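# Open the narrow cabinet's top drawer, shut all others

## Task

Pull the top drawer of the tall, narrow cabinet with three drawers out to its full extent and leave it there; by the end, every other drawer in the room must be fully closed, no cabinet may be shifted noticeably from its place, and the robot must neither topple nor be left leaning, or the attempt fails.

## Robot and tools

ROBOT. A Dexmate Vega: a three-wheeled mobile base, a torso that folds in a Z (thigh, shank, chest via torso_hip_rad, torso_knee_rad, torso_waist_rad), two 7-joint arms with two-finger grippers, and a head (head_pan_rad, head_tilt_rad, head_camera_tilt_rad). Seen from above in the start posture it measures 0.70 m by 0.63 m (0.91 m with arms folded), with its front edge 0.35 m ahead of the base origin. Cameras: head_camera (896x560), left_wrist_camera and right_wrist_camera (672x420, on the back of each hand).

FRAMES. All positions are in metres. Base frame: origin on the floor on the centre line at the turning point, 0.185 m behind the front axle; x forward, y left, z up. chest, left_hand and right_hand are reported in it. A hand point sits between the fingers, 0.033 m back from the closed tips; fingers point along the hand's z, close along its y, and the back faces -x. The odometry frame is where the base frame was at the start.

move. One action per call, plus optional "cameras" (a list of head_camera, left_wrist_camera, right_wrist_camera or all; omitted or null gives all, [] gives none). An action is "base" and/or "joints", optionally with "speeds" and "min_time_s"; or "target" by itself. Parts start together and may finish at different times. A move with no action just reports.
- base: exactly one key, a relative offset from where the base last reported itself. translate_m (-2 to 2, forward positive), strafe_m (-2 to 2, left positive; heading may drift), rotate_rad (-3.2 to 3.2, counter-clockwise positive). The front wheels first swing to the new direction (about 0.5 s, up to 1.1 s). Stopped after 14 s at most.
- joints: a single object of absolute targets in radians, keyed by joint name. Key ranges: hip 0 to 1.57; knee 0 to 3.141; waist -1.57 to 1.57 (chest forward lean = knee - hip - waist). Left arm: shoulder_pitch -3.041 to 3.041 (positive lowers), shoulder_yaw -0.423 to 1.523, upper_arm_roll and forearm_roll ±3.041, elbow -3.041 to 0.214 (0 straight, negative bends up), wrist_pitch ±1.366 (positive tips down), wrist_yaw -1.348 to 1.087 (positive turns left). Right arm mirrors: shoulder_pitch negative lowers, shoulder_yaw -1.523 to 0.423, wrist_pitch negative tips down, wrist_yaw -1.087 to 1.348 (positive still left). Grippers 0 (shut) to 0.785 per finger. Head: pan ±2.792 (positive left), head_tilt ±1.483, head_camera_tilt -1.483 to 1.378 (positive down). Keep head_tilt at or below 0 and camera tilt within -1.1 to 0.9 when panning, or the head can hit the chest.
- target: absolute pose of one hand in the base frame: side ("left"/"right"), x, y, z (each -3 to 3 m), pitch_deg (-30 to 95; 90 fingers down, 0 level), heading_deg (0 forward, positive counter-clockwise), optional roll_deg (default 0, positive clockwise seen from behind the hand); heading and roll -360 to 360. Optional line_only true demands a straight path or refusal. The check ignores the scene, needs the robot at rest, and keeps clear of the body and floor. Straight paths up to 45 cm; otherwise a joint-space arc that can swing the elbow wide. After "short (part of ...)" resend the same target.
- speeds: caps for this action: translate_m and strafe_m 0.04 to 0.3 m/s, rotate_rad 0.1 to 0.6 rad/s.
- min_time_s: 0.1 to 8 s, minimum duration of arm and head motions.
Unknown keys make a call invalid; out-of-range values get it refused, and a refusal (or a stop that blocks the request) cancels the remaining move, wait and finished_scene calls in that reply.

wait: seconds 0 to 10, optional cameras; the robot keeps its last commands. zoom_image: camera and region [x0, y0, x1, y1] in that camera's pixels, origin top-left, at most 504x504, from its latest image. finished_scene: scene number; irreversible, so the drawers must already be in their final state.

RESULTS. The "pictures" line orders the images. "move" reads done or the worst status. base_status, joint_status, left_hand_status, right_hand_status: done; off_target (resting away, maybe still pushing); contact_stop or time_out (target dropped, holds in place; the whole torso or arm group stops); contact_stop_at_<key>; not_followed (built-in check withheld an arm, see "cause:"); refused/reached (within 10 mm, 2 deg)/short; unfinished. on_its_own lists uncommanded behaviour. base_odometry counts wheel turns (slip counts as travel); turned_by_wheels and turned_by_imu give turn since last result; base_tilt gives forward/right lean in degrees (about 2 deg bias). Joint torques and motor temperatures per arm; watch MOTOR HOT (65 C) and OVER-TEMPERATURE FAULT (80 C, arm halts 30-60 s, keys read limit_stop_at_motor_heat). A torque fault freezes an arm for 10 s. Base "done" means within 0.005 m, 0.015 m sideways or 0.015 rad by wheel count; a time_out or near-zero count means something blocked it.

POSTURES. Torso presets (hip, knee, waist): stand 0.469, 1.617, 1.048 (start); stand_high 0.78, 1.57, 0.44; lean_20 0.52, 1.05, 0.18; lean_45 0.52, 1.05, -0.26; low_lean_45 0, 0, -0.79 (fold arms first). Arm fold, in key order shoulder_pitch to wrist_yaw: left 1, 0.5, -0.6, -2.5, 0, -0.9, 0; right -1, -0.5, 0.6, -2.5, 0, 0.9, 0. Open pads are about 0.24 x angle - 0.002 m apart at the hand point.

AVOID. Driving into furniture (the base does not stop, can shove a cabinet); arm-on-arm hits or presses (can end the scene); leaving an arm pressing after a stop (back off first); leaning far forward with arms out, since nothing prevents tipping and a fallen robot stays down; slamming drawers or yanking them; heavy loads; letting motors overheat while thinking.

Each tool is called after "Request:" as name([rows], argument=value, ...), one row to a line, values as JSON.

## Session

Request:
move(joints={"head_pan_rad":0,"head_camera_tilt_rad":0.35}, cameras=["head_camera"])

Request:
move(joints={"head_pan_rad":-1.4}, cameras=["head_camera"])

Request:
move(joints={"head_pan_rad":-2.7}, cameras=["head_camera"])

Request:
move(joints={"head_pan_rad":2.7}, cameras=["head_camera"])

Request:
move(joints={"head_pan_rad":1.4}, cameras=["head_camera"])

Scene clock: 0.87 s.
Joint torques (N m): left_arm=[4.97 -0.13 -1.4 -2.9 -0.06 -2.81 -0.13] | right_arm=[-3.86 -1.15 -0.03 -2.69 -0.07 2.43 -0.05]
Motor temperatures (°C): left_arm=[31 31 31 26 40 35 41] | right_arm=[29 27 32 31 36 36 33]
move: done
base_odometry: x=+0.000 y=+0.000 heading=+0.000
turned_by_wheels: +0.000
turned_by_imu: +0.000
base_tilt: forward=+0.0 right=+0.8
base_status: not commanded
joint_positions: torso_hip_rad=+0.469 torso_knee_rad=+1.617 torso_waist_rad=+1.048 left_shoulder_pitch_rad=+2.199 left_shoulder_yaw_rad=+0.008 left_upper_arm_roll_rad=-0.009 left_elbow_rad=-1.083 left_forearm_roll_rad=+0.016 left_wrist_pitch_rad=-0.484 left_wrist_yaw_rad=+0.004 left_gripper_rad=+0.005 right_shoulder_pitch_rad=-2.209 right_shoulder_yaw_rad=+0.017 right_upper_arm_roll_rad=-0.013 right_elbow_rad=-1.119 right_forearm_roll_rad=-0.015 right_wrist_pitch_rad=+0.484 right_wrist_yaw_rad=-0.019 right_gripper_rad=+0.005 head_pan_rad=+0.000 head_tilt_rad=+0.000 head_camera_tilt_rad=+0.350
joint_status: all done
chest: x=-0.0111 y=+0.0000 z=+1.4155 quat_wxyz=(+0.999, +0.000, +0.050, +0.000) (m; base frame)
left_hand: x=+0.1862 y=+0.2374 z=+0.5952 quat_wxyz=(+0.407, +0.009, +0.913, +0.007) pitch_deg=+41.9 heading_deg=+0.4 roll_deg=+1.6 back=up (m; base frame)
right_hand: x=+0.1977 y=-0.2171 z=+0.6067 quat_wxyz=(+0.419, +0.002, +0.908, +0.001) pitch_deg=+40.4 heading_deg=+0.0 roll_deg=+0.2 back=up (m; base frame)
pictures: head_camera

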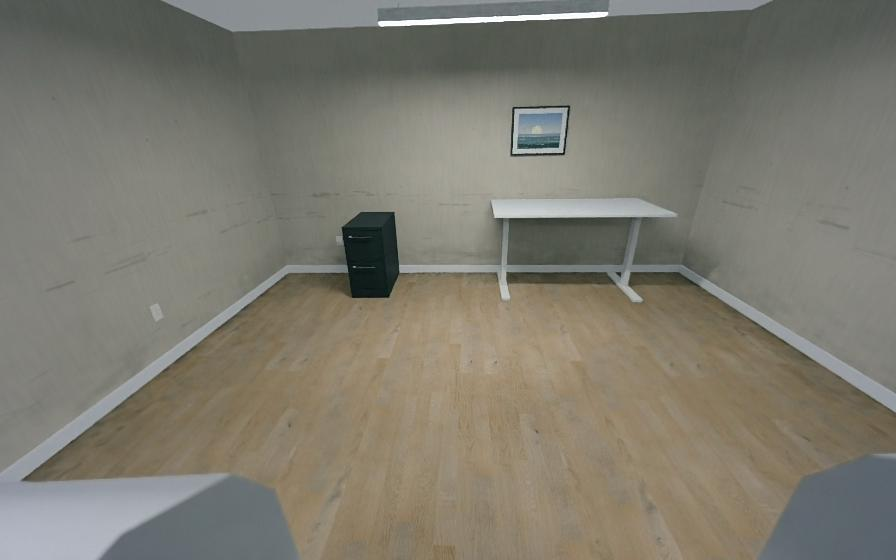

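Scene clock: 2.47 s.
Joint torques (N m): left_arm=[4.17 -0.57 -1.02 -2.31 -0.11 -1.9 -0.08] | right_arm=[-5.84 -1.49 -0.05 -2.48 0.02 2.55 -0.03]
Motor temperatures (°C): left_arm=[31 31 31 26 40 35 41] | right_arm=[29 27 32 31 36 36 33]
move: done
base_odometry: x=+0.000 y=+0.000 heading=+0.000
turned_by_wheels: +0.000
turned_by_imu: +0.000
base_tilt: forward=+0.1 right=+0.8
base_status: not commanded
joint_positions: torso_hip_rad=+0.469 torso_knee_rad=+1.617 torso_waist_rad=+1.048 left_shoulder_pitch_rad=+2.199 left_shoulder_yaw_rad=+0.008 left_upper_arm_roll_rad=-0.009 left_elbow_rad=-1.083 left_forearm_roll_rad=+0.016 left_wrist_pitch_rad=-0.484 left_wrist_yaw_rad=+0.004 left_gripper_rad=+0.005 right_shoulder_pitch_rad=-2.209 right_shoulder_yaw_rad=+0.017 right_upper_arm_roll_rad=-0.013 right_elbow_rad=-1.119 right_forearm_roll_rad=-0.015 right_wrist_pitch_rad=+0.484 right_wrist_yaw_rad=-0.019 right_gripper_rad=+0.005 head_pan_rad=-1.400 head_tilt_rad=+0.000 head_camera_tilt_rad=+0.350
joint_status: all done
chest: x=-0.0111 y=+0.0000 z=+1.4155 quat_wxyz=(+0.999, +0.000, +0.050, +0.000) (m; base frame)
left_hand: x=+0.1862 y=+0.2374 z=+0.5952 quat_wxyz=(+0.407, +0.009, +0.913, +0.007) pitch_deg=+41.9 heading_deg=+0.4 roll_deg=+1.6 back=up (m; base frame)
right_hand: x=+0.1977 y=-0.2171 z=+0.6067 quat_wxyz=(+0.419, +0.002, +0.908, +0.001) pitch_deg=+40.4 heading_deg=+0.0 roll_deg=+0.2 back=up (m; base frame)
pictures: head_camera

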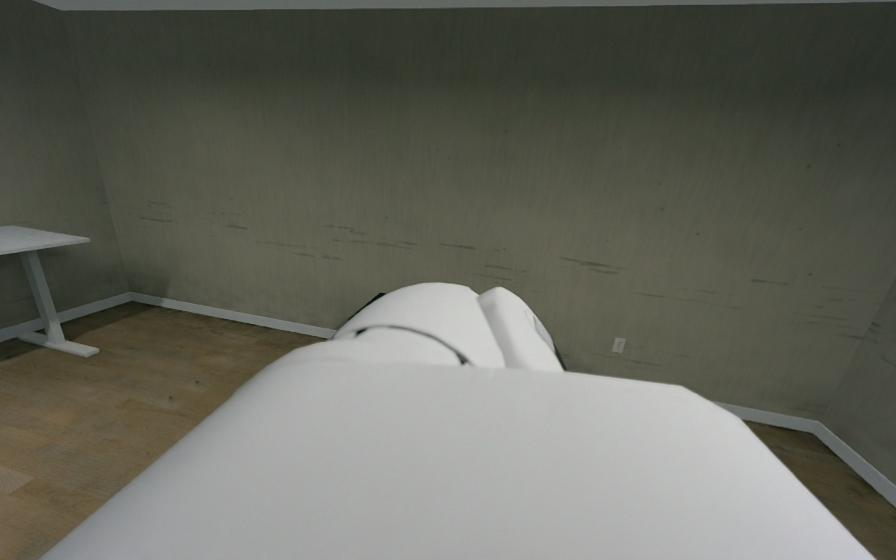

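Scene clock: 4.00 s.
Joint torques (N m): left_arm=[6.33 0.66 -0.85 -3.33 0.04 -2.63 -0.35] | right_arm=[-4.23 -0.86 0.31 -2.73 0.13 2.22 -0.04]
Motor temperatures (°C): left_arm=[31 31 31 26 40 35 41] | right_arm=[29 27 32 31 36 36 33]
move: done
base_odometry: x=+0.000 y=+0.000 heading=+0.000
turned_by_wheels: +0.000
turned_by_imu: +0.000
base_tilt: forward=+0.0 right=+0.8
base_status: not commanded
joint_positions: torso_hip_rad=+0.469 torso_knee_rad=+1.617 torso_waist_rad=+1.048 left_shoulder_pitch_rad=+2.199 left_shoulder_yaw_rad=+0.008 left_upper_arm_roll_rad=-0.009 left_elbow_rad=-1.083 left_forearm_roll_rad=+0.016 left_wrist_pitch_rad=-0.484 left_wrist_yaw_rad=+0.004 left_gripper_rad=+0.005 right_shoulder_pitch_rad=-2.209 right_shoulder_yaw_rad=+0.017 right_upper_arm_roll_rad=-0.013 right_elbow_rad=-1.119 right_forearm_roll_rad=-0.015 right_wrist_pitch_rad=+0.484 right_wrist_yaw_rad=-0.019 right_gripper_rad=+0.005 head_pan_rad=-2.700 head_tilt_rad=+0.000 head_camera_tilt_rad=+0.350
joint_status: all done
chest: x=-0.0111 y=+0.0000 z=+1.4155 quat_wxyz=(+0.999, +0.000, +0.050, +0.000) (m; base frame)
left_hand: x=+0.1862 y=+0.2374 z=+0.5952 quat_wxyz=(+0.407, +0.009, +0.913, +0.007) pitch_deg=+41.9 heading_deg=+0.4 roll_deg=+1.6 back=up (m; base frame)
right_hand: x=+0.1977 y=-0.2171 z=+0.6067 quat_wxyz=(+0.419, +0.002, +0.908, +0.001) pitch_deg=+40.4 heading_deg=+0.0 roll_deg=+0.2 back=up (m; base frame)
pictures: head_camera

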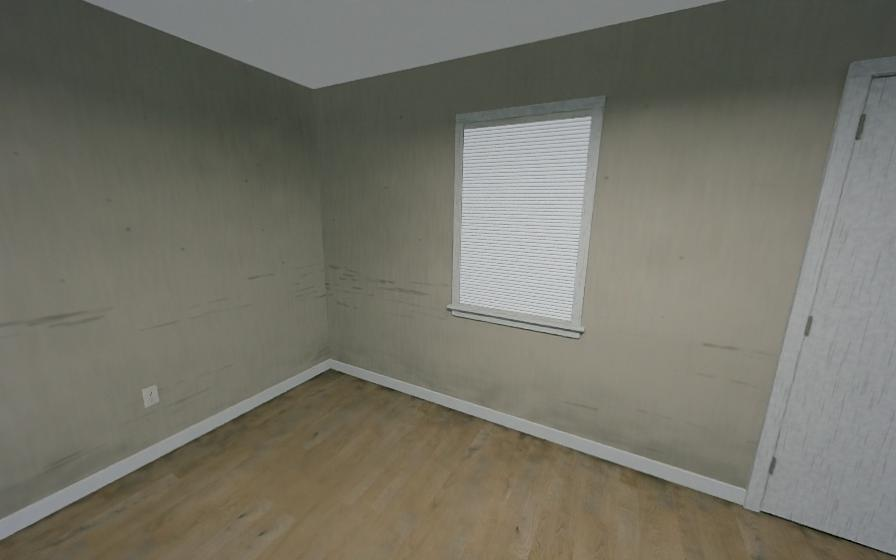

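Scene clock: 8.27 s.
Joint torques (N m): left_arm=[5.79 -0.35 -1.15 -3.17 0.34 -1.73 -0.27] | right_arm=[-4.95 -1.35 0.29 -3.6 0.16 2.5 -0.08]
Motor temperatures (°C): left_arm=[31 31 31 26 40 35 41] | right_arm=[29 27 32 31 36 36 33]
move: done
base_odometry: x=+0.000 y=+0.000 heading=+0.000
turned_by_wheels: +0.000
turned_by_imu: +0.000
base_tilt: forward=+0.1 right=+0.7
base_status: not commanded
joint_positions: torso_hip_rad=+0.469 torso_knee_rad=+1.617 torso_waist_rad=+1.048 left_shoulder_pitch_rad=+2.199 left_shoulder_yaw_rad=+0.008 left_upper_arm_roll_rad=-0.009 left_elbow_rad=-1.083 left_forearm_roll_rad=+0.016 left_wrist_pitch_rad=-0.484 left_wrist_yaw_rad=+0.004 left_gripper_rad=+0.005 right_shoulder_pitch_rad=-2.209 right_shoulder_yaw_rad=+0.017 right_upper_arm_roll_rad=-0.013 right_elbow_rad=-1.119 right_forearm_roll_rad=-0.015 right_wrist_pitch_rad=+0.484 right_wrist_yaw_rad=-0.019 right_gripper_rad=+0.005 head_pan_rad=+2.700 head_tilt_rad=+0.000 head_camera_tilt_rad=+0.350
joint_status: all done
chest: x=-0.0111 y=+0.0000 z=+1.4155 quat_wxyz=(+0.999, +0.000, +0.050, +0.000) (m; base frame)
left_hand: x=+0.1862 y=+0.2374 z=+0.5952 quat_wxyz=(+0.407, +0.009, +0.913, +0.007) pitch_deg=+41.9 heading_deg=+0.4 roll_deg=+1.6 back=up (m; base frame)
right_hand: x=+0.1977 y=-0.2171 z=+0.6067 quat_wxyz=(+0.419, +0.002, +0.908, +0.001) pitch_deg=+40.4 heading_deg=+0.0 roll_deg=+0.2 back=up (m; base frame)
pictures: head_camera

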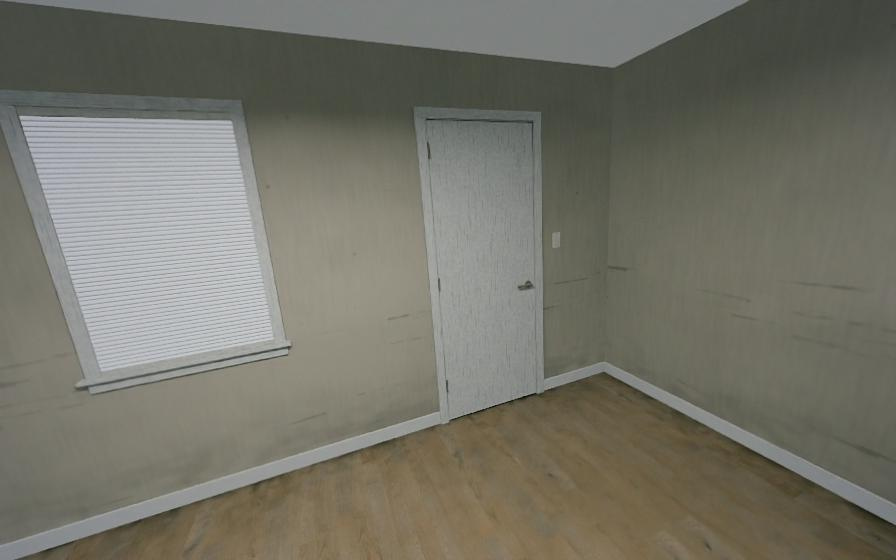

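Scene clock: 9.80 s.
Joint torques (N m): left_arm=[5.42 -0.83 -0.81 -3.35 0.03 -1.47 -0.02] | right_arm=[-4.96 -0.71 0.07 -1.62 0.12 2.09 -0.06]
Motor temperatures (°C): left_arm=[31 31 31 26 40 35 41] | right_arm=[29 27 32 31 36 36 33]
move: done
base_odometry: x=+0.000 y=+0.000 heading=+0.000
turned_by_wheels: +0.000
turned_by_imu: +0.000
base_tilt: forward=+0.1 right=+0.8
base_status: not commanded
joint_positions: torso_hip_rad=+0.469 torso_knee_rad=+1.617 torso_waist_rad=+1.048 left_shoulder_pitch_rad=+2.199 left_shoulder_yaw_rad=+0.008 left_upper_arm_roll_rad=-0.009 left_elbow_rad=-1.083 left_forearm_roll_rad=+0.016 left_wrist_pitch_rad=-0.484 left_wrist_yaw_rad=+0.004 left_gripper_rad=+0.005 right_shoulder_pitch_rad=-2.209 right_shoulder_yaw_rad=+0.017 right_upper_arm_roll_rad=-0.013 right_elbow_rad=-1.119 right_forearm_roll_rad=-0.015 right_wrist_pitch_rad=+0.484 right_wrist_yaw_rad=-0.019 right_gripper_rad=+0.005 head_pan_rad=+1.400 head_tilt_rad=+0.000 head_camera_tilt_rad=+0.350
joint_status: all done
chest: x=-0.0111 y=+0.0000 z=+1.4155 quat_wxyz=(+0.999, +0.000, +0.050, +0.000) (m; base frame)
left_hand: x=+0.1862 y=+0.2374 z=+0.5952 quat_wxyz=(+0.407, +0.009, +0.913, +0.007) pitch_deg=+41.9 heading_deg=+0.4 roll_deg=+1.6 back=up (m; base frame)
right_hand: x=+0.1977 y=-0.2171 z=+0.6067 quat_wxyz=(+0.419, +0.002, +0.908, +0.001) pitch_deg=+40.4 heading_deg=+0.0 roll_deg=+0.2 back=up (m; base frame)
pictures: head_camera

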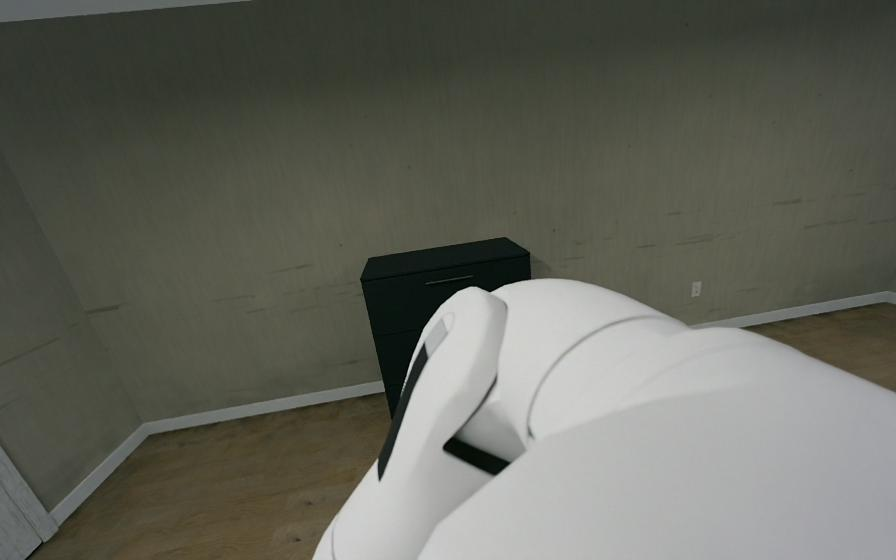

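Request:
move(base={"rotate_rad":-1.5}, joints={"head_pan_rad":0}, cameras=["head_camera"])

Request:
zoom_image(camera="head_camera", region=[330, 250, 630, 450])

Scene clock: 14.20 s.
Joint torques (N m): left_arm=[5.52 0.08 -1.35 -1.85 0.02 -2.43 -0.04] | right_arm=[-3.39 -0.43 0.01 -1.71 0.07 2.2 -0.02]
Motor temperatures (°C): left_arm=[31 31 31 26 40 35 41] | right_arm=[29 27 32 31 36 36 33]
move: done
base_odometry: x=+0.002 y=+0.001 heading=-1.504
turned_by_wheels: -1.504
turned_by_imu: -1.496
base_tilt: forward=+0.0 right=+0.7
base_status: done
joint_positions: torso_hip_rad=+0.469 torso_knee_rad=+1.617 torso_waist_rad=+1.048 left_shoulder_pitch_rad=+2.199 left_shoulder_yaw_rad=+0.008 left_upper_arm_roll_rad=-0.009 left_elbow_rad=-1.083 left_forearm_roll_rad=+0.016 left_wrist_pitch_rad=-0.484 left_wrist_yaw_rad=+0.004 left_gripper_rad=+0.005 right_shoulder_pitch_rad=-2.209 right_shoulder_yaw_rad=+0.017 right_upper_arm_roll_rad=-0.013 right_elbow_rad=-1.119 right_forearm_roll_rad=-0.015 right_wrist_pitch_rad=+0.484 right_wrist_yaw_rad=-0.019 right_gripper_rad=+0.005 head_pan_rad=+0.000 head_tilt_rad=+0.000 head_camera_tilt_rad=+0.350
joint_status: all done
chest: x=-0.0111 y=+0.0000 z=+1.4155 quat_wxyz=(+0.999, +0.000, +0.050, +0.000) (m; base frame)
left_hand: x=+0.1862 y=+0.2374 z=+0.5952 quat_wxyz=(+0.407, +0.009, +0.913, +0.007) pitch_deg=+41.9 heading_deg=+0.4 roll_deg=+1.6 back=up (m; base frame)
right_hand: x=+0.1977 y=-0.2171 z=+0.6067 quat_wxyz=(+0.419, +0.002, +0.908, +0.001) pitch_deg=+40.4 heading_deg=+0.0 roll_deg=+0.2 back=up (m; base frame)
pictures: head_camera

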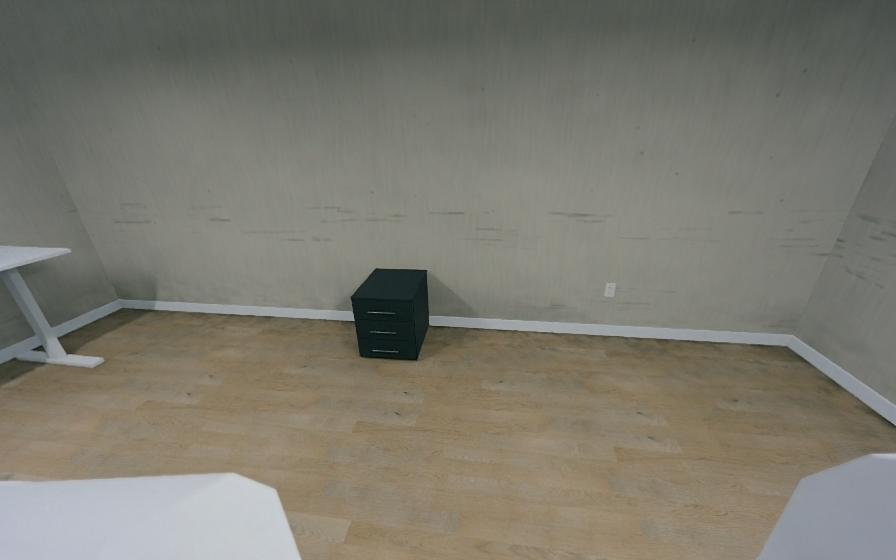

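Scaled by 1.680 from the camera's 896x560 image, which has a finer 960x600 frame.

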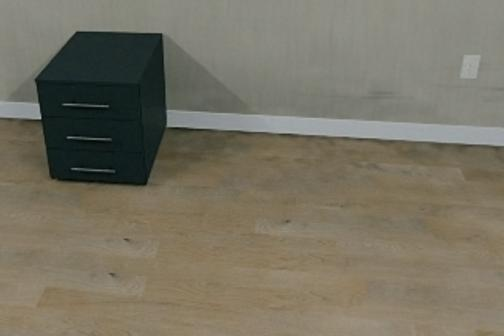

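Request:
move(base={"rotate_rad":-0.085}, cameras=[])

Request:
move(base={"strafe_m":0.39}, cameras=[])

Request:
move(base={"translate_m":0.85}, joints={"left_shoulder_pitch_rad":1.273,"left_shoulder_yaw_rad":0.382,"left_upper_arm_roll_rad":0.292,"left_elbow_rad":-1.981,"left_forearm_roll_rad":1.312,"left_wrist_pitch_rad":0.405,"left_wrist_yaw_rad":0.032,"right_shoulder_pitch_rad":-2.002,"right_shoulder_yaw_rad":-0.223,"right_upper_arm_roll_rad":0.177,"right_elbow_rad":-2.576,"right_forearm_roll_rad":0.263,"right_wrist_pitch_rad":0.047,"right_wrist_yaw_rad":-0.094}, cameras=["head_camera"])

Request:
move(joints={"torso_hip_rad":0.52,"torso_knee_rad":1.05,"torso_waist_rad":-0.6,"head_camera_tilt_rad":-0.3,"left_gripper_rad":0.35}, cameras=["head_camera","left_wrist_camera"])

Scene clock: 16.03 s.
Joint torques (N m): left_arm=[6.19 -1.14 -1.88 -1.91 -0.05 -1.95 0.02] | right_arm=[-4.15 -1.31 0.18 -2.77 0.2 2.64 -0.09]
Motor temperatures (°C): left_arm=[31 31 31 26 40 35 41] | right_arm=[29 27 32 31 36 36 33]
move: done
base_odometry: x=+0.002 y=+0.001 heading=-1.589
turned_by_wheels: -0.085
turned_by_imu: -0.084
base_tilt: forward=+0.0 right=+0.7
base_status: done
joint_positions: torso_hip_rad=+0.469 torso_knee_rad=+1.617 torso_waist_rad=+1.048 left_shoulder_pitch_rad=+2.199 left_shoulder_yaw_rad=+0.008 left_upper_arm_roll_rad=-0.009 left_elbow_rad=-1.083 left_forearm_roll_rad=+0.016 left_wrist_pitch_rad=-0.484 left_wrist_yaw_rad=+0.004 left_gripper_rad=+0.005 right_shoulder_pitch_rad=-2.209 right_shoulder_yaw_rad=+0.017 right_upper_arm_roll_rad=-0.013 right_elbow_rad=-1.119 right_forearm_roll_rad=-0.015 right_wrist_pitch_rad=+0.484 right_wrist_yaw_rad=-0.019 right_gripper_rad=+0.005 head_pan_rad=+0.000 head_tilt_rad=+0.000 head_camera_tilt_rad=+0.350
joint_status: not commanded
chest: x=-0.0111 y=+0.0000 z=+1.4155 quat_wxyz=(+0.999, +0.000, +0.050, +0.000) (m; base frame)
left_hand: x=+0.1862 y=+0.2374 z=+0.5952 quat_wxyz=(+0.407, +0.009, +0.913, +0.007) pitch_deg=+41.9 heading_deg=+0.4 roll_deg=+1.6 back=up (m; base frame)
right_hand: x=+0.1977 y=-0.2171 z=+0.6067 quat_wxyz=(+0.419, +0.002, +0.908, +0.001) pitch_deg=+40.4 heading_deg=+0.0 roll_deg=+0.2 back=up (m; base frame)
pictures: none
No camera images: "cameras" was empty.

Scene clock: 19.73 s.
Joint torques (N m): left_arm=[5.24 -0.05 -1.2 -2.02 0.13 -3.06 -0.05] | right_arm=[-4.17 -0.09 0.09 -1.97 0.07 1.94 -0.05]
Motor temperatures (°C): left_arm=[31 31 31 26 40 35 41] | right_arm=[29 27 32 31 36 36 33]
move: done
base_odometry: x=+0.390 y=-0.004 heading=-1.580
turned_by_wheels: +0.010
turned_by_imu: +0.004
base_tilt: forward=+0.0 right=+0.7
base_status: done
joint_positions: torso_hip_rad=+0.469 torso_knee_rad=+1.617 torso_waist_rad=+1.048 left_shoulder_pitch_rad=+2.199 left_shoulder_yaw_rad=+0.008 left_upper_arm_roll_rad=-0.009 left_elbow_rad=-1.083 left_forearm_roll_rad=+0.016 left_wrist_pitch_rad=-0.484 left_wrist_yaw_rad=+0.004 left_gripper_rad=+0.005 right_shoulder_pitch_rad=-2.209 right_shoulder_yaw_rad=+0.017 right_upper_arm_roll_rad=-0.013 right_elbow_rad=-1.119 right_forearm_roll_rad=-0.015 right_wrist_pitch_rad=+0.484 right_wrist_yaw_rad=-0.019 right_gripper_rad=+0.005 head_pan_rad=+0.000 head_tilt_rad=+0.000 head_camera_tilt_rad=+0.350
joint_status: not commanded
chest: x=-0.0111 y=+0.0000 z=+1.4155 quat_wxyz=(+0.999, +0.000, +0.050, +0.000) (m; base frame)
left_hand: x=+0.1862 y=+0.2374 z=+0.5952 quat_wxyz=(+0.407, +0.009, +0.913, +0.007) pitch_deg=+41.9 heading_deg=+0.4 roll_deg=+1.6 back=up (m; base frame)
right_hand: x=+0.1977 y=-0.2171 z=+0.6067 quat_wxyz=(+0.419, +0.002, +0.908, +0.001) pitch_deg=+40.4 heading_deg=+0.0 roll_deg=+0.2 back=up (m; base frame)
pictures: none
No camera images: "cameras" was empty.

Scene clock: 25.83 s.
Joint torques (N m): left_arm=[-24.6 4.13 -4.02 -7.26 1.12 0.4 1.52] | right_arm=[16.18 -5.95 7.44 -8.05 0.28 2.09 -0.41]
Motor temperatures (°C): left_arm=[31 31 31 26 40 35 41] | right_arm=[29 27 32 31 36 36 33]
move: done
base_odometry: x=+0.383 y=-0.854 heading=-1.580
turned_by_wheels: -0.001
turned_by_imu: -0.003
base_tilt: forward=+0.1 right=+0.8
base_status: done
joint_positions: torso_hip_rad=+0.469 torso_knee_rad=+1.617 torso_waist_rad=+1.048 left_shoulder_pitch_rad=+1.274 left_shoulder_yaw_rad=+0.381 left_upper_arm_roll_rad=+0.291 left_elbow_rad=-1.980 left_forearm_roll_rad=+1.311 left_wrist_pitch_rad=+0.404 left_wrist_yaw_rad=+0.032 left_gripper_rad=+0.005 right_shoulder_pitch_rad=-2.003 right_shoulder_yaw_rad=-0.222 right_upper_arm_roll_rad=+0.176 right_elbow_rad=-2.572 right_forearm_roll_rad=+0.262 right_wrist_pitch_rad=+0.048 right_wrist_yaw_rad=-0.094 right_gripper_rad=+0.005 head_pan_rad=+0.000 head_tilt_rad=+0.000 head_camera_tilt_rad=+0.350
joint_status: all done
chest: x=-0.0110 y=+0.0000 z=+1.4155 quat_wxyz=(+0.999, +0.000, +0.050, +0.000) (m; base frame)
left_hand: x=+0.7036 y=+0.2203 z=+1.4199 quat_wxyz=(+0.613, +0.352, +0.353, +0.613) pitch_deg=-30.2 heading_deg=+0.0 roll_deg=+89.9 (m; base frame)
right_hand: x=+0.4986 y=-0.2801 z=+1.4133 quat_wxyz=(+0.866, +0.000, +0.500, +0.000) pitch_deg=-30.0 heading_deg=+0.0 roll_deg=+0.0 back=up (m; base frame)
pictures: head_camera

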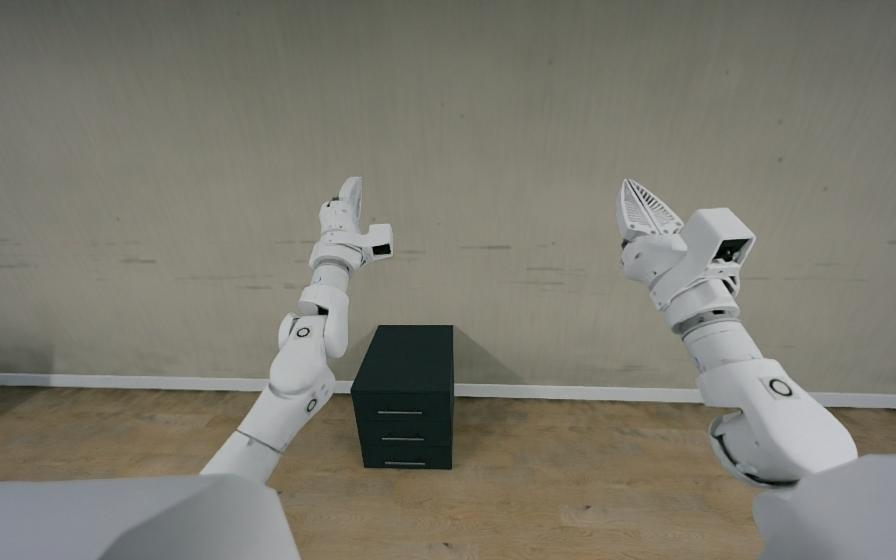

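Scene clock: 33.23 s.
Joint torques (N m): left_arm=[-3.9 4.11 -0.5 -7.43 1.39 0.02 1.45] | right_arm=[0.65 -2.61 6.14 -8.26 0.33 2.48 -0.37]
Motor temperatures (°C): left_arm=[31 31 31 26 40 35 41] | right_arm=[30 27 32 31 36 36 33]
move: done
base_odometry: x=+0.383 y=-0.854 heading=-1.580
turned_by_wheels: +0.000
turned_by_imu: +0.000
base_tilt: forward=+0.1 right=+0.8
base_status: not commanded
joint_positions: torso_hip_rad=+0.520 torso_knee_rad=+1.050 torso_waist_rad=-0.600 left_shoulder_pitch_rad=+1.273 left_shoulder_yaw_rad=+0.382 left_upper_arm_roll_rad=+0.292 left_elbow_rad=-1.981 left_forearm_roll_rad=+1.312 left_wrist_pitch_rad=+0.405 left_wrist_yaw_rad=+0.032 left_gripper_rad=+0.350 right_shoulder_pitch_rad=-2.002 right_shoulder_yaw_rad=-0.223 right_upper_arm_roll_rad=+0.177 right_elbow_rad=-2.576 right_forearm_roll_rad=+0.263 right_wrist_pitch_rad=+0.047 right_wrist_yaw_rad=-0.094 right_gripper_rad=+0.005 head_pan_rad=+0.000 head_tilt_rad=+0.000 head_camera_tilt_rad=-0.300
joint_status: all done
chest: x=+0.1436 y=+0.0000 z=+1.1044 quat_wxyz=(+0.845, +0.000, +0.535, +0.000) (m; base frame)
left_hand: x=+0.5161 y=+0.2203 z=+0.4949 quat_wxyz=(+0.360, +0.608, +0.608, +0.361) pitch_deg=+28.7 heading_deg=+0.0 roll_deg=-90.0 (m; base frame)
right_hand: x=+0.4057 y=-0.2795 z=+0.6684 quat_wxyz=(+0.509, +0.000, +0.861, +0.000) pitch_deg=+28.8 heading_deg=+0.1 roll_deg=+0.0 back=up (m; base frame)
pictures: head_camera, left_wrist_camera

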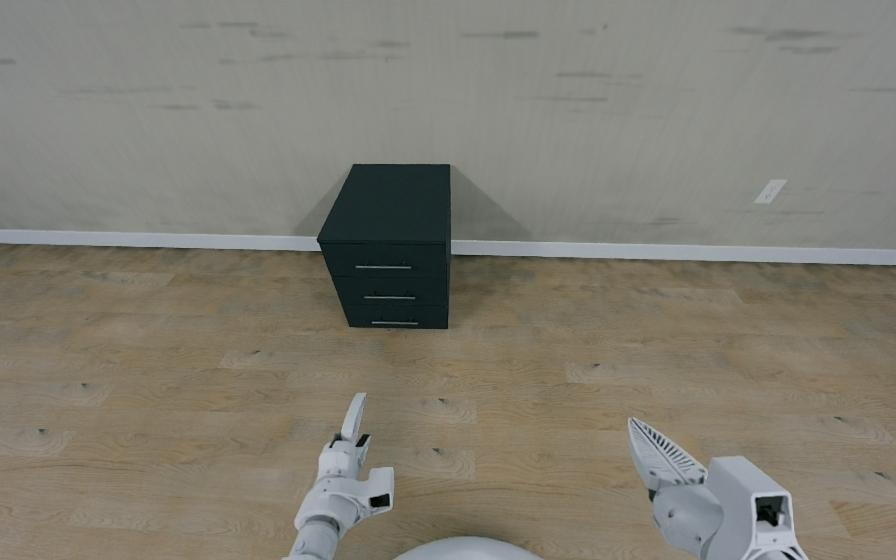

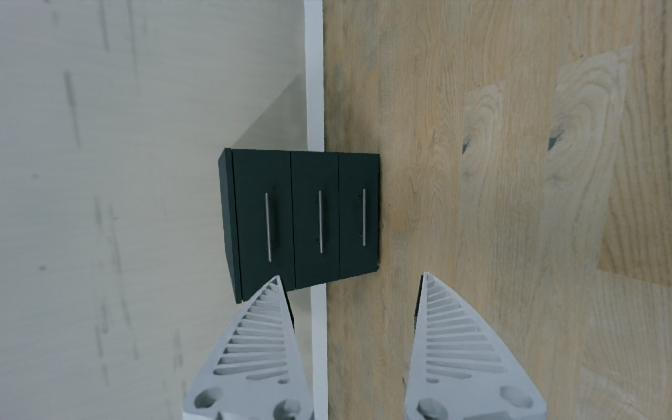

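Request:
move(target={"side":"left","x":0.58,"y":0.225,"z":0.42,"pitch_deg":10,"heading_deg":0,"roll_deg":90}, cameras=[])

Request:
move(base={"translate_m":0.33}, joints={"left_gripper_rad":0.35}, cameras=["head_camera","left_wrist_camera"])

Scene clock: 38.73 s.
Joint torques (N m): left_arm=[-8.99 -1.62 1.36 -2.56 0.25 0.09 1.52] | right_arm=[0.63 -3.83 6.05 -7.69 0.2 2.56 -0.36]
Motor temperatures (°C): left_arm=[31 31 31 26 40 35 41] | right_arm=[29 27 32 31 36 36 33]
move: done
base_odometry: x=+0.383 y=-0.854 heading=-1.580
turned_by_wheels: +0.000
turned_by_imu: +0.000
base_tilt: forward=+0.1 right=+0.8
base_status: not commanded
joint_positions: torso_hip_rad=+0.520 torso_knee_rad=+1.050 torso_waist_rad=-0.600 left_shoulder_pitch_rad=+0.762 left_shoulder_yaw_rad=+0.179 left_upper_arm_roll_rad=+0.363 left_elbow_rad=-0.928 left_forearm_roll_rad=+1.206 left_wrist_pitch_rad=+0.175 left_wrist_yaw_rad=+0.853 left_gripper_rad=+0.350 right_shoulder_pitch_rad=-2.002 right_shoulder_yaw_rad=-0.223 right_upper_arm_roll_rad=+0.177 right_elbow_rad=-2.576 right_forearm_roll_rad=+0.263 right_wrist_pitch_rad=+0.047 right_wrist_yaw_rad=-0.094 right_gripper_rad=+0.005 head_pan_rad=+0.000 head_tilt_rad=+0.000 head_camera_tilt_rad=-0.300
joint_status: not commanded
chest: x=+0.1436 y=+0.0000 z=+1.1044 quat_wxyz=(+0.845, +0.000, +0.535, +0.000) (m; base frame)
left_hand: x=+0.5797 y=+0.2252 z=+0.4199 quat_wxyz=(+0.454, +0.542, +0.542, +0.454) pitch_deg=+10.1 heading_deg=+0.0 roll_deg=-90.0 (m; base frame)
left_hand_status: reached (straight line, planned for 3.6 s): 0 mm and 0.1 deg off.
right_hand: x=+0.4056 y=-0.2795 z=+0.6684 quat_wxyz=(+0.509, +0.000, +0.861, +0.000) pitch_deg=+28.8 heading_deg=+0.1 roll_deg=+0.0 back=up (m; base frame)
pictures: none
No camera images: "cameras" was empty.

Scene clock: 41.30 s.
Joint torques (N m): left_arm=[-8.87 -2.37 1.01 -4.88 0.42 -0.12 1.66] | right_arm=[-0.06 -1.84 5.61 -7.82 0.22 2.6 -0.35]
Motor temperatures (°C): left_arm=[31 31 31 26 40 35 41] | right_arm=[29 27 32 31 36 36 33]
move: done
base_odometry: x=+0.380 y=-1.184 heading=-1.581
turned_by_wheels: -0.001
turned_by_imu: -0.001
base_tilt: forward=+0.0 right=+0.7
base_status: done
joint_positions: torso_hip_rad=+0.520 torso_knee_rad=+1.050 torso_waist_rad=-0.600 left_shoulder_pitch_rad=+0.760 left_shoulder_yaw_rad=+0.178 left_upper_arm_roll_rad=+0.363 left_elbow_rad=-0.924 left_forearm_roll_rad=+1.205 left_wrist_pitch_rad=+0.174 left_wrist_yaw_rad=+0.855 left_gripper_rad=+0.350 right_shoulder_pitch_rad=-2.002 right_shoulder_yaw_rad=-0.223 right_upper_arm_roll_rad=+0.177 right_elbow_rad=-2.576 right_forearm_roll_rad=+0.263 right_wrist_pitch_rad=+0.047 right_wrist_yaw_rad=-0.094 right_gripper_rad=+0.005 head_pan_rad=+0.000 head_tilt_rad=+0.000 head_camera_tilt_rad=-0.300
joint_status: all done
chest: x=+0.1435 y=+0.0000 z=+1.1044 quat_wxyz=(+0.845, +0.000, +0.535, +0.000) (m; base frame)
left_hand: x=+0.5799 y=+0.2252 z=+0.4199 quat_wxyz=(+0.454, +0.542, +0.542, +0.455) pitch_deg=+10.0 heading_deg=+0.0 roll_deg=-90.0 (m; base frame)
right_hand: x=+0.4056 y=-0.2795 z=+0.6684 quat_wxyz=(+0.509, +0.000, +0.861, +0.000) pitch_deg=+28.8 heading_deg=+0.1 roll_deg=+0.0 back=up (m; base frame)
pictures: head_camera, left_wrist_camera

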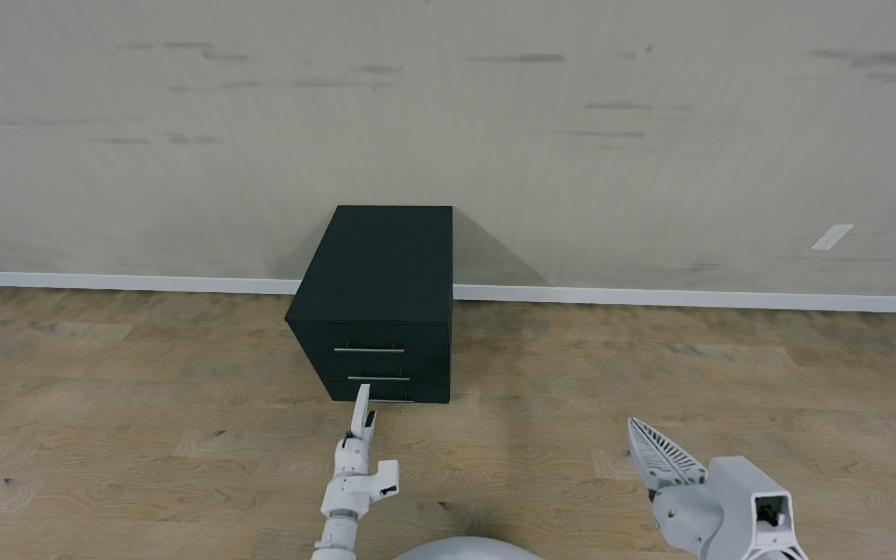

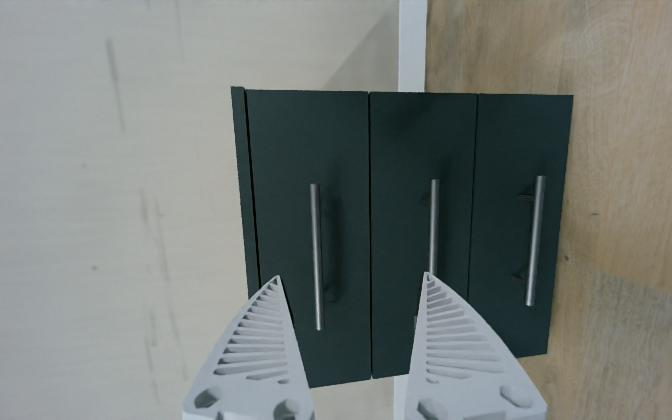

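Request:
move(target={"side":"left","x":0.62,"y":0.24,"z":0.43,"pitch_deg":10,"heading_deg":0,"roll_deg":90}, cameras=[])

Request:
move(base={"translate_m":0.06}, cameras=["left_wrist_camera"])

Scene clock: 43.07 s.
Joint torques (N m): left_arm=[-11.68 3.03 -5.89 -6.18 0 -0.29 0.99] | right_arm=[0.88 -2.89 5.43 -6.61 0.45 2.45 -0.43]
Motor temperatures (°C): left_arm=[31 31 31 26 40 35 41] | right_arm=[29 27 32 31 36 36 33]
move: done
base_odometry: x=+0.380 y=-1.184 heading=-1.581
turned_by_wheels: +0.000
turned_by_imu: +0.000
base_tilt: forward=+0.1 right=+0.8
base_status: not commanded
joint_positions: torso_hip_rad=+0.520 torso_knee_rad=+1.050 torso_waist_rad=-0.600 left_shoulder_pitch_rad=+0.711 left_shoulder_yaw_rad=+0.205 left_upper_arm_roll_rad=+0.350 left_elbow_rad=-0.947 left_forearm_roll_rad=+1.196 left_wrist_pitch_rad=+0.154 left_wrist_yaw_rad=+0.785 left_gripper_rad=+0.350 right_shoulder_pitch_rad=-2.002 right_shoulder_yaw_rad=-0.223 right_upper_arm_roll_rad=+0.177 right_elbow_rad=-2.576 right_forearm_roll_rad=+0.263 right_wrist_pitch_rad=+0.047 right_wrist_yaw_rad=-0.094 right_gripper_rad=+0.005 head_pan_rad=+0.000 head_tilt_rad=+0.000 head_camera_tilt_rad=-0.300
joint_status: not commanded
chest: x=+0.1435 y=+0.0000 z=+1.1044 quat_wxyz=(+0.845, +0.000, +0.535, +0.000) (m; base frame)
left_hand: x=+0.6176 y=+0.2390 z=+0.4291 quat_wxyz=(+0.454, +0.542, +0.542, +0.454) pitch_deg=+10.0 heading_deg=+0.0 roll_deg=+90.0 (m; base frame)
left_hand_status: reached (straight line, planned for 0.6 s): 3 mm and 0.0 deg off.
right_hand: x=+0.4056 y=-0.2795 z=+0.6684 quat_wxyz=(+0.509, +0.000, +0.861, +0.000) pitch_deg=+28.8 heading_deg=+0.1 roll_deg=+0.0 back=up (m; base frame)
pictures: none
No camera images: "cameras" was empty.

Scene clock: 44.53 s.
Joint torques (N m): left_arm=[-10.42 4.23 -6.02 -4.77 -0.05 -0.58 0.89] | right_arm=[1.32 -2.85 5.54 -6.65 0.26 2.51 -0.41]
Motor temperatures (°C): left_arm=[31 31 31 26 40 35 41] | right_arm=[29 27 32 32 36 36 33]
move: done
base_odometry: x=+0.380 y=-1.244 heading=-1.582
turned_by_wheels: -0.001
turned_by_imu: -0.001
base_tilt: forward=+0.0 right=+0.7
base_status: done
joint_positions: torso_hip_rad=+0.520 torso_knee_rad=+1.050 torso_waist_rad=-0.600 left_shoulder_pitch_rad=+0.708 left_shoulder_yaw_rad=+0.207 left_upper_arm_roll_rad=+0.349 left_elbow_rad=-0.948 left_forearm_roll_rad=+1.196 left_wrist_pitch_rad=+0.152 left_wrist_yaw_rad=+0.781 left_gripper_rad=+0.350 right_shoulder_pitch_rad=-2.002 right_shoulder_yaw_rad=-0.223 right_upper_arm_roll_rad=+0.177 right_elbow_rad=-2.576 right_forearm_roll_rad=+0.263 right_wrist_pitch_rad=+0.047 right_wrist_yaw_rad=-0.094 right_gripper_rad=+0.005 head_pan_rad=+0.000 head_tilt_rad=+0.000 head_camera_tilt_rad=-0.300
joint_status: not commanded
chest: x=+0.1435 y=+0.0000 z=+1.1044 quat_wxyz=(+0.845, +0.000, +0.535, +0.000) (m; base frame)
left_hand: x=+0.6197 y=+0.2398 z=+0.4297 quat_wxyz=(+0.454, +0.542, +0.542, +0.454) pitch_deg=+10.0 heading_deg=+0.0 roll_deg=+90.0 (m; base frame)
right_hand: x=+0.4057 y=-0.2795 z=+0.6684 quat_wxyz=(+0.509, +0.000, +0.861, +0.000) pitch_deg=+28.8 heading_deg=+0.1 roll_deg=+0.0 back=up (m; base frame)
pictures: left_wrist_camera

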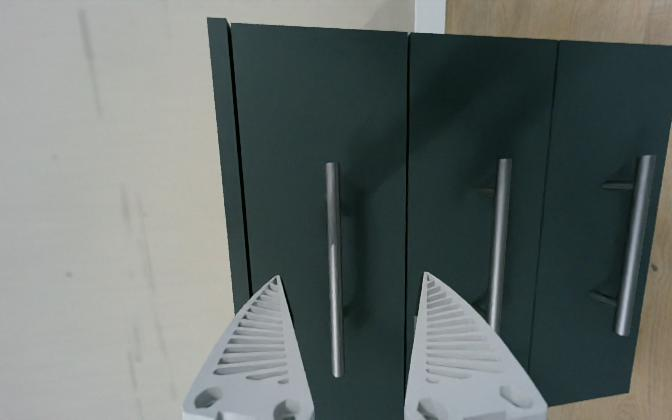

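Request:
move(base={"translate_m":0.06}, speeds={"translate_m":0.06}, cameras=["left_wrist_camera"])

Scene clock: 46.40 s.
Joint torques (N m): left_arm=[-15.62 4.19 -5.65 -5.27 0.32 -0.68 -2.23] | right_arm=[-0.21 -1.68 6.09 -7.08 0.08 2.57 -0.3]
Motor temperatures (°C): left_arm=[31 31 31 26 40 35 41] | right_arm=[29 27 32 32 36 36 33]
move: done
base_odometry: x=+0.379 y=-1.304 heading=-1.582
turned_by_wheels: +0.000
turned_by_imu: +0.000
base_tilt: forward=+0.1 right=+0.8
base_status: done
joint_positions: torso_hip_rad=+0.520 torso_knee_rad=+1.050 torso_waist_rad=-0.600 left_shoulder_pitch_rad=+0.708 left_shoulder_yaw_rad=+0.207 left_upper_arm_roll_rad=+0.349 left_elbow_rad=-0.948 left_forearm_roll_rad=+1.196 left_wrist_pitch_rad=+0.152 left_wrist_yaw_rad=+0.782 left_gripper_rad=+0.350 right_shoulder_pitch_rad=-2.002 right_shoulder_yaw_rad=-0.223 right_upper_arm_roll_rad=+0.177 right_elbow_rad=-2.576 right_forearm_roll_rad=+0.263 right_wrist_pitch_rad=+0.047 right_wrist_yaw_rad=-0.094 right_gripper_rad=+0.005 head_pan_rad=+0.000 head_tilt_rad=+0.000 head_camera_tilt_rad=-0.300
joint_status: not commanded
chest: x=+0.1434 y=+0.0000 z=+1.1044 quat_wxyz=(+0.845, +0.000, +0.535, +0.000) (m; base frame)
left_hand: x=+0.6196 y=+0.2399 z=+0.4302 quat_wxyz=(+0.455, +0.542, +0.541, +0.455) pitch_deg=+10.0 heading_deg=+0.0 roll_deg=-90.0 (m; base frame)
right_hand: x=+0.4056 y=-0.2795 z=+0.6685 quat_wxyz=(+0.509, +0.000, +0.861, +0.000) pitch_deg=+28.8 heading_deg=+0.1 roll_deg=+0.0 back=up (m; base frame)
pictures: left_wrist_camera

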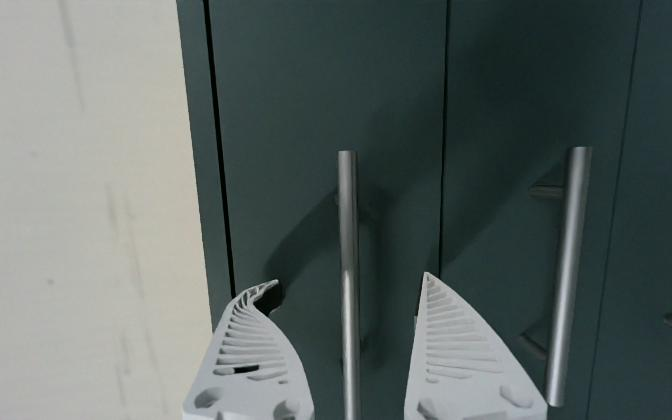

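Same as before; back 0.013, then grip.

Request:
move(base={"translate_m":-0.014}, speeds={"translate_m":0.06}, cameras=[])

Request:
move(joints={"left_gripper_rad":0.0}, cameras=["left_wrist_camera"])

Scene clock: 47.50 s.
Joint torques (N m): left_arm=[-11.13 2.29 -5.78 -4.75 0.18 0.13 1.02] | right_arm=[0.36 -1.24 6.01 -7.79 0.26 2.37 -0.3]
Motor temperatures (°C): left_arm=[31 31 31 26 40 35 41] | right_arm=[29 27 32 32 36 36 33]
move: done
base_odometry: x=+0.379 y=-1.290 heading=-1.583
turned_by_wheels: -0.001
turned_by_imu: -0.001
base_tilt: forward=+0.1 right=+0.7
base_status: done
joint_positions: torso_hip_rad=+0.520 torso_knee_rad=+1.050 torso_waist_rad=-0.600 left_shoulder_pitch_rad=+0.708 left_shoulder_yaw_rad=+0.207 left_upper_arm_roll_rad=+0.349 left_elbow_rad=-0.948 left_forearm_roll_rad=+1.196 left_wrist_pitch_rad=+0.152 left_wrist_yaw_rad=+0.780 left_gripper_rad=+0.350 right_shoulder_pitch_rad=-2.002 right_shoulder_yaw_rad=-0.223 right_upper_arm_roll_rad=+0.177 right_elbow_rad=-2.576 right_forearm_roll_rad=+0.263 right_wrist_pitch_rad=+0.047 right_wrist_yaw_rad=-0.094 right_gripper_rad=+0.005 head_pan_rad=+0.000 head_tilt_rad=+0.000 head_camera_tilt_rad=-0.300
joint_status: not commanded
chest: x=+0.1435 y=+0.0000 z=+1.1044 quat_wxyz=(+0.845, +0.000, +0.535, +0.000) (m; base frame)
left_hand: x=+0.6197 y=+0.2399 z=+0.4298 quat_wxyz=(+0.454, +0.542, +0.542, +0.454) pitch_deg=+10.0 heading_deg=+0.0 roll_deg=+90.0 (m; base frame)
right_hand: x=+0.4056 y=-0.2795 z=+0.6684 quat_wxyz=(+0.509, +0.000, +0.861, +0.000) pitch_deg=+28.8 heading_deg=+0.1 roll_deg=+0.0 back=up (m; base frame)
pictures: none
No camera images: "cameras" was empty.

Scene clock: 48.40 s.
Joint torques (N m): left_arm=[-3.61 1.79 -4.07 -1.86 -0.03 -0.38 -0.35] | right_arm=[0.86 -1.71 5.73 -7.25 0.24 2.67 -0.34]
Motor temperatures (°C): left_arm=[31 31 31 26 40 35 41] | right_arm=[29 27 32 32 36 36 33]
move: done
base_odometry: x=+0.379 y=-1.290 heading=-1.583
turned_by_wheels: +0.000
turned_by_imu: +0.000
base_tilt: forward=+0.1 right=+0.8
base_status: not commanded
joint_positions: torso_hip_rad=+0.520 torso_knee_rad=+1.050 torso_waist_rad=-0.600 left_shoulder_pitch_rad=+0.708 left_shoulder_yaw_rad=+0.207 left_upper_arm_roll_rad=+0.349 left_elbow_rad=-0.949 left_forearm_roll_rad=+1.196 left_wrist_pitch_rad=+0.152 left_wrist_yaw_rad=+0.781 left_gripper_rad=+0.000 right_shoulder_pitch_rad=-2.002 right_shoulder_yaw_rad=-0.223 right_upper_arm_roll_rad=+0.177 right_elbow_rad=-2.576 right_forearm_roll_rad=+0.263 right_wrist_pitch_rad=+0.047 right_wrist_yaw_rad=-0.094 right_gripper_rad=+0.005 head_pan_rad=+0.000 head_tilt_rad=+0.000 head_camera_tilt_rad=-0.300
joint_status: all done
chest: x=+0.1434 y=+0.0000 z=+1.1044 quat_wxyz=(+0.845, +0.000, +0.535, +0.000) (m; base frame)
left_hand: x=+0.6201 y=+0.2398 z=+0.4303 quat_wxyz=(+0.455, +0.542, +0.542, +0.455) pitch_deg=+10.0 heading_deg=+0.0 roll_deg=+90.0 (m; base frame)
right_hand: x=+0.4056 y=-0.2795 z=+0.6685 quat_wxyz=(+0.509, +0.000, +0.861, +0.000) pitch_deg=+28.8 heading_deg=+0.1 roll_deg=+0.0 back=up (m; base frame)
pictures: left_wrist_camera

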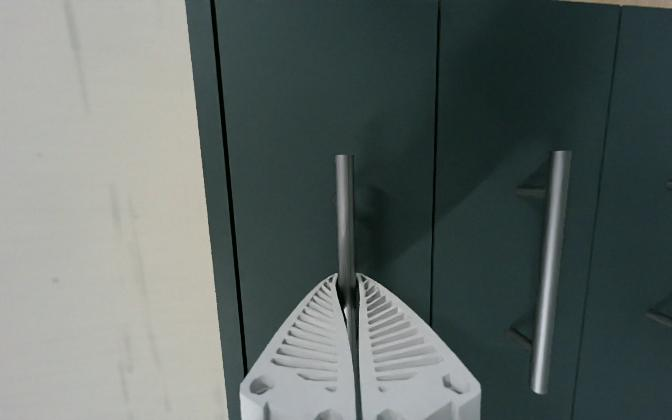

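Request:
move(base={"translate_m":-0.12}, speeds={"translate_m":0.07}, cameras=["left_wrist_camera"])

Request:
move(base={"translate_m":-0.2}, speeds={"translate_m":0.08}, cameras=["head_camera","left_wrist_camera"])

Scene clock: 51.10 s.
Joint torques (N m): left_arm=[-0.72 0.64 -1.29 -1.92 1.13 -0.35 -0.1] | right_arm=[0.76 -2.15 6.06 -6.19 0.25 2.64 -0.24]
Motor temperatures (°C): left_arm=[31 31 31 26 40 35 41] | right_arm=[29 27 32 32 36 36 33]
move: done
base_odometry: x=+0.380 y=-1.170 heading=-1.582
turned_by_wheels: +0.001
turned_by_imu: +0.003
base_tilt: forward=+0.1 right=+0.7
base_status: done
joint_positions: torso_hip_rad=+0.520 torso_knee_rad=+1.050 torso_waist_rad=-0.600 left_shoulder_pitch_rad=+0.708 left_shoulder_yaw_rad=+0.207 left_upper_arm_roll_rad=+0.348 left_elbow_rad=-0.949 left_forearm_roll_rad=+1.196 left_wrist_pitch_rad=+0.153 left_wrist_yaw_rad=+0.781 left_gripper_rad=+0.000 right_shoulder_pitch_rad=-2.002 right_shoulder_yaw_rad=-0.223 right_upper_arm_roll_rad=+0.177 right_elbow_rad=-2.576 right_forearm_roll_rad=+0.263 right_wrist_pitch_rad=+0.047 right_wrist_yaw_rad=-0.094 right_gripper_rad=+0.005 head_pan_rad=+0.000 head_tilt_rad=+0.000 head_camera_tilt_rad=-0.300
joint_status: not commanded
chest: x=+0.1434 y=+0.0000 z=+1.1045 quat_wxyz=(+0.845, +0.000, +0.535, +0.000) (m; base frame)
left_hand: x=+0.6202 y=+0.2402 z=+0.4304 quat_wxyz=(+0.455, +0.541, +0.542, +0.455) pitch_deg=+10.0 heading_deg=+0.0 roll_deg=-90.0 (m; base frame)
right_hand: x=+0.4056 y=-0.2795 z=+0.6685 quat_wxyz=(+0.509, +0.000, +0.861, +0.000) pitch_deg=+28.8 heading_deg=+0.1 roll_deg=+0.0 back=up (m; base frame)
pictures: left_wrist_camera

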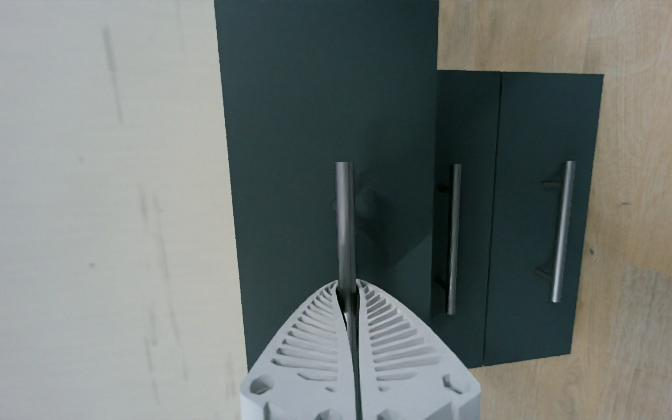

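Scene clock: 54.47 s.
Joint torques (N m): left_arm=[0.24 -0.92 4.85 -3.47 3.35 -3.31 -0.39] | right_arm=[-0.05 -1.47 5.79 -7.02 0.2 3.29 -0.16]
Motor temperatures (°C): left_arm=[31 31 31 26 40 35 41] | right_arm=[29 27 32 32 36 36 33]
move: done
base_odometry: x=+0.382 y=-0.970 heading=-1.582
turned_by_wheels: -0.001
turned_by_imu: -0.002
base_tilt: forward=+0.0 right=+0.8
base_status: done
joint_positions: torso_hip_rad=+0.520 torso_knee_rad=+1.050 torso_waist_rad=-0.600 left_shoulder_pitch_rad=+0.708 left_shoulder_yaw_rad=+0.207 left_upper_arm_roll_rad=+0.348 left_elbow_rad=-0.948 left_forearm_roll_rad=+1.195 left_wrist_pitch_rad=+0.153 left_wrist_yaw_rad=+0.781 left_gripper_rad=+0.000 right_shoulder_pitch_rad=-2.002 right_shoulder_yaw_rad=-0.223 right_upper_arm_roll_rad=+0.177 right_elbow_rad=-2.576 right_forearm_roll_rad=+0.263 right_wrist_pitch_rad=+0.047 right_wrist_yaw_rad=-0.094 right_gripper_rad=+0.005 head_pan_rad=+0.000 head_tilt_rad=+0.000 head_camera_tilt_rad=-0.300
joint_status: not commanded
chest: x=+0.1434 y=+0.0000 z=+1.1045 quat_wxyz=(+0.845, +0.000, +0.535, +0.000) (m; base frame)
left_hand: x=+0.6202 y=+0.2409 z=+0.4304 quat_wxyz=(+0.454, +0.541, +0.542, +0.455) pitch_deg=+10.0 heading_deg=+0.1 roll_deg=-90.0 (m; base frame)
right_hand: x=+0.4056 y=-0.2795 z=+0.6685 quat_wxyz=(+0.509, +0.000, +0.861, +0.000) pitch_deg=+28.8 heading_deg=+0.1 roll_deg=+0.0 back=up (m; base frame)
pictures: head_camera, left_wrist_camera

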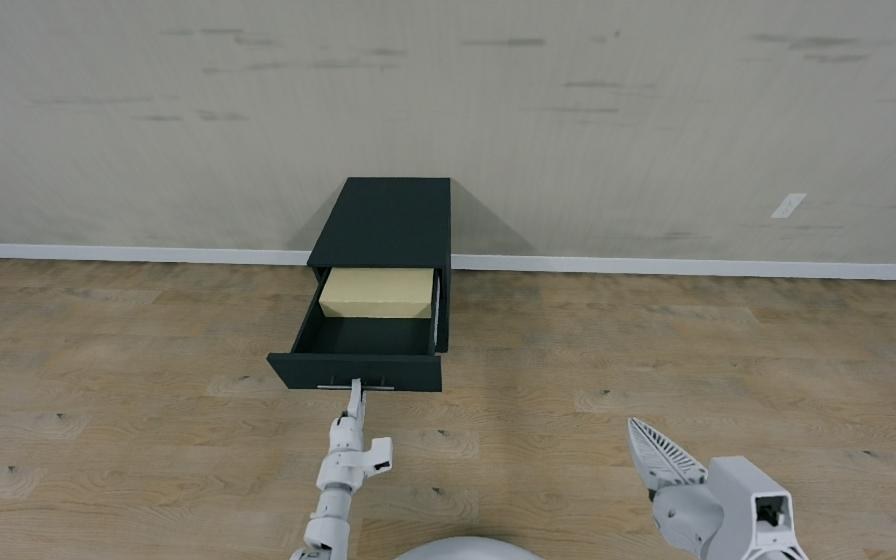

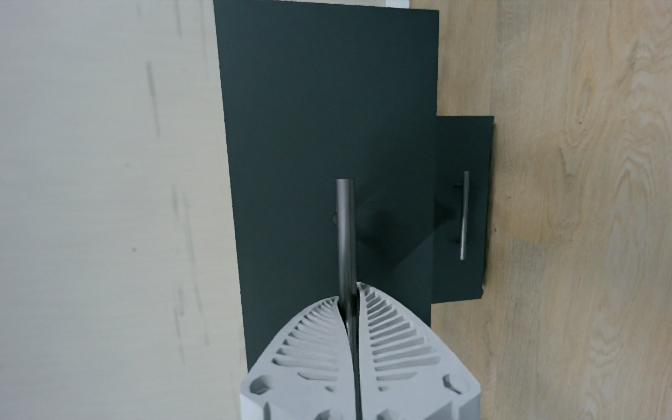

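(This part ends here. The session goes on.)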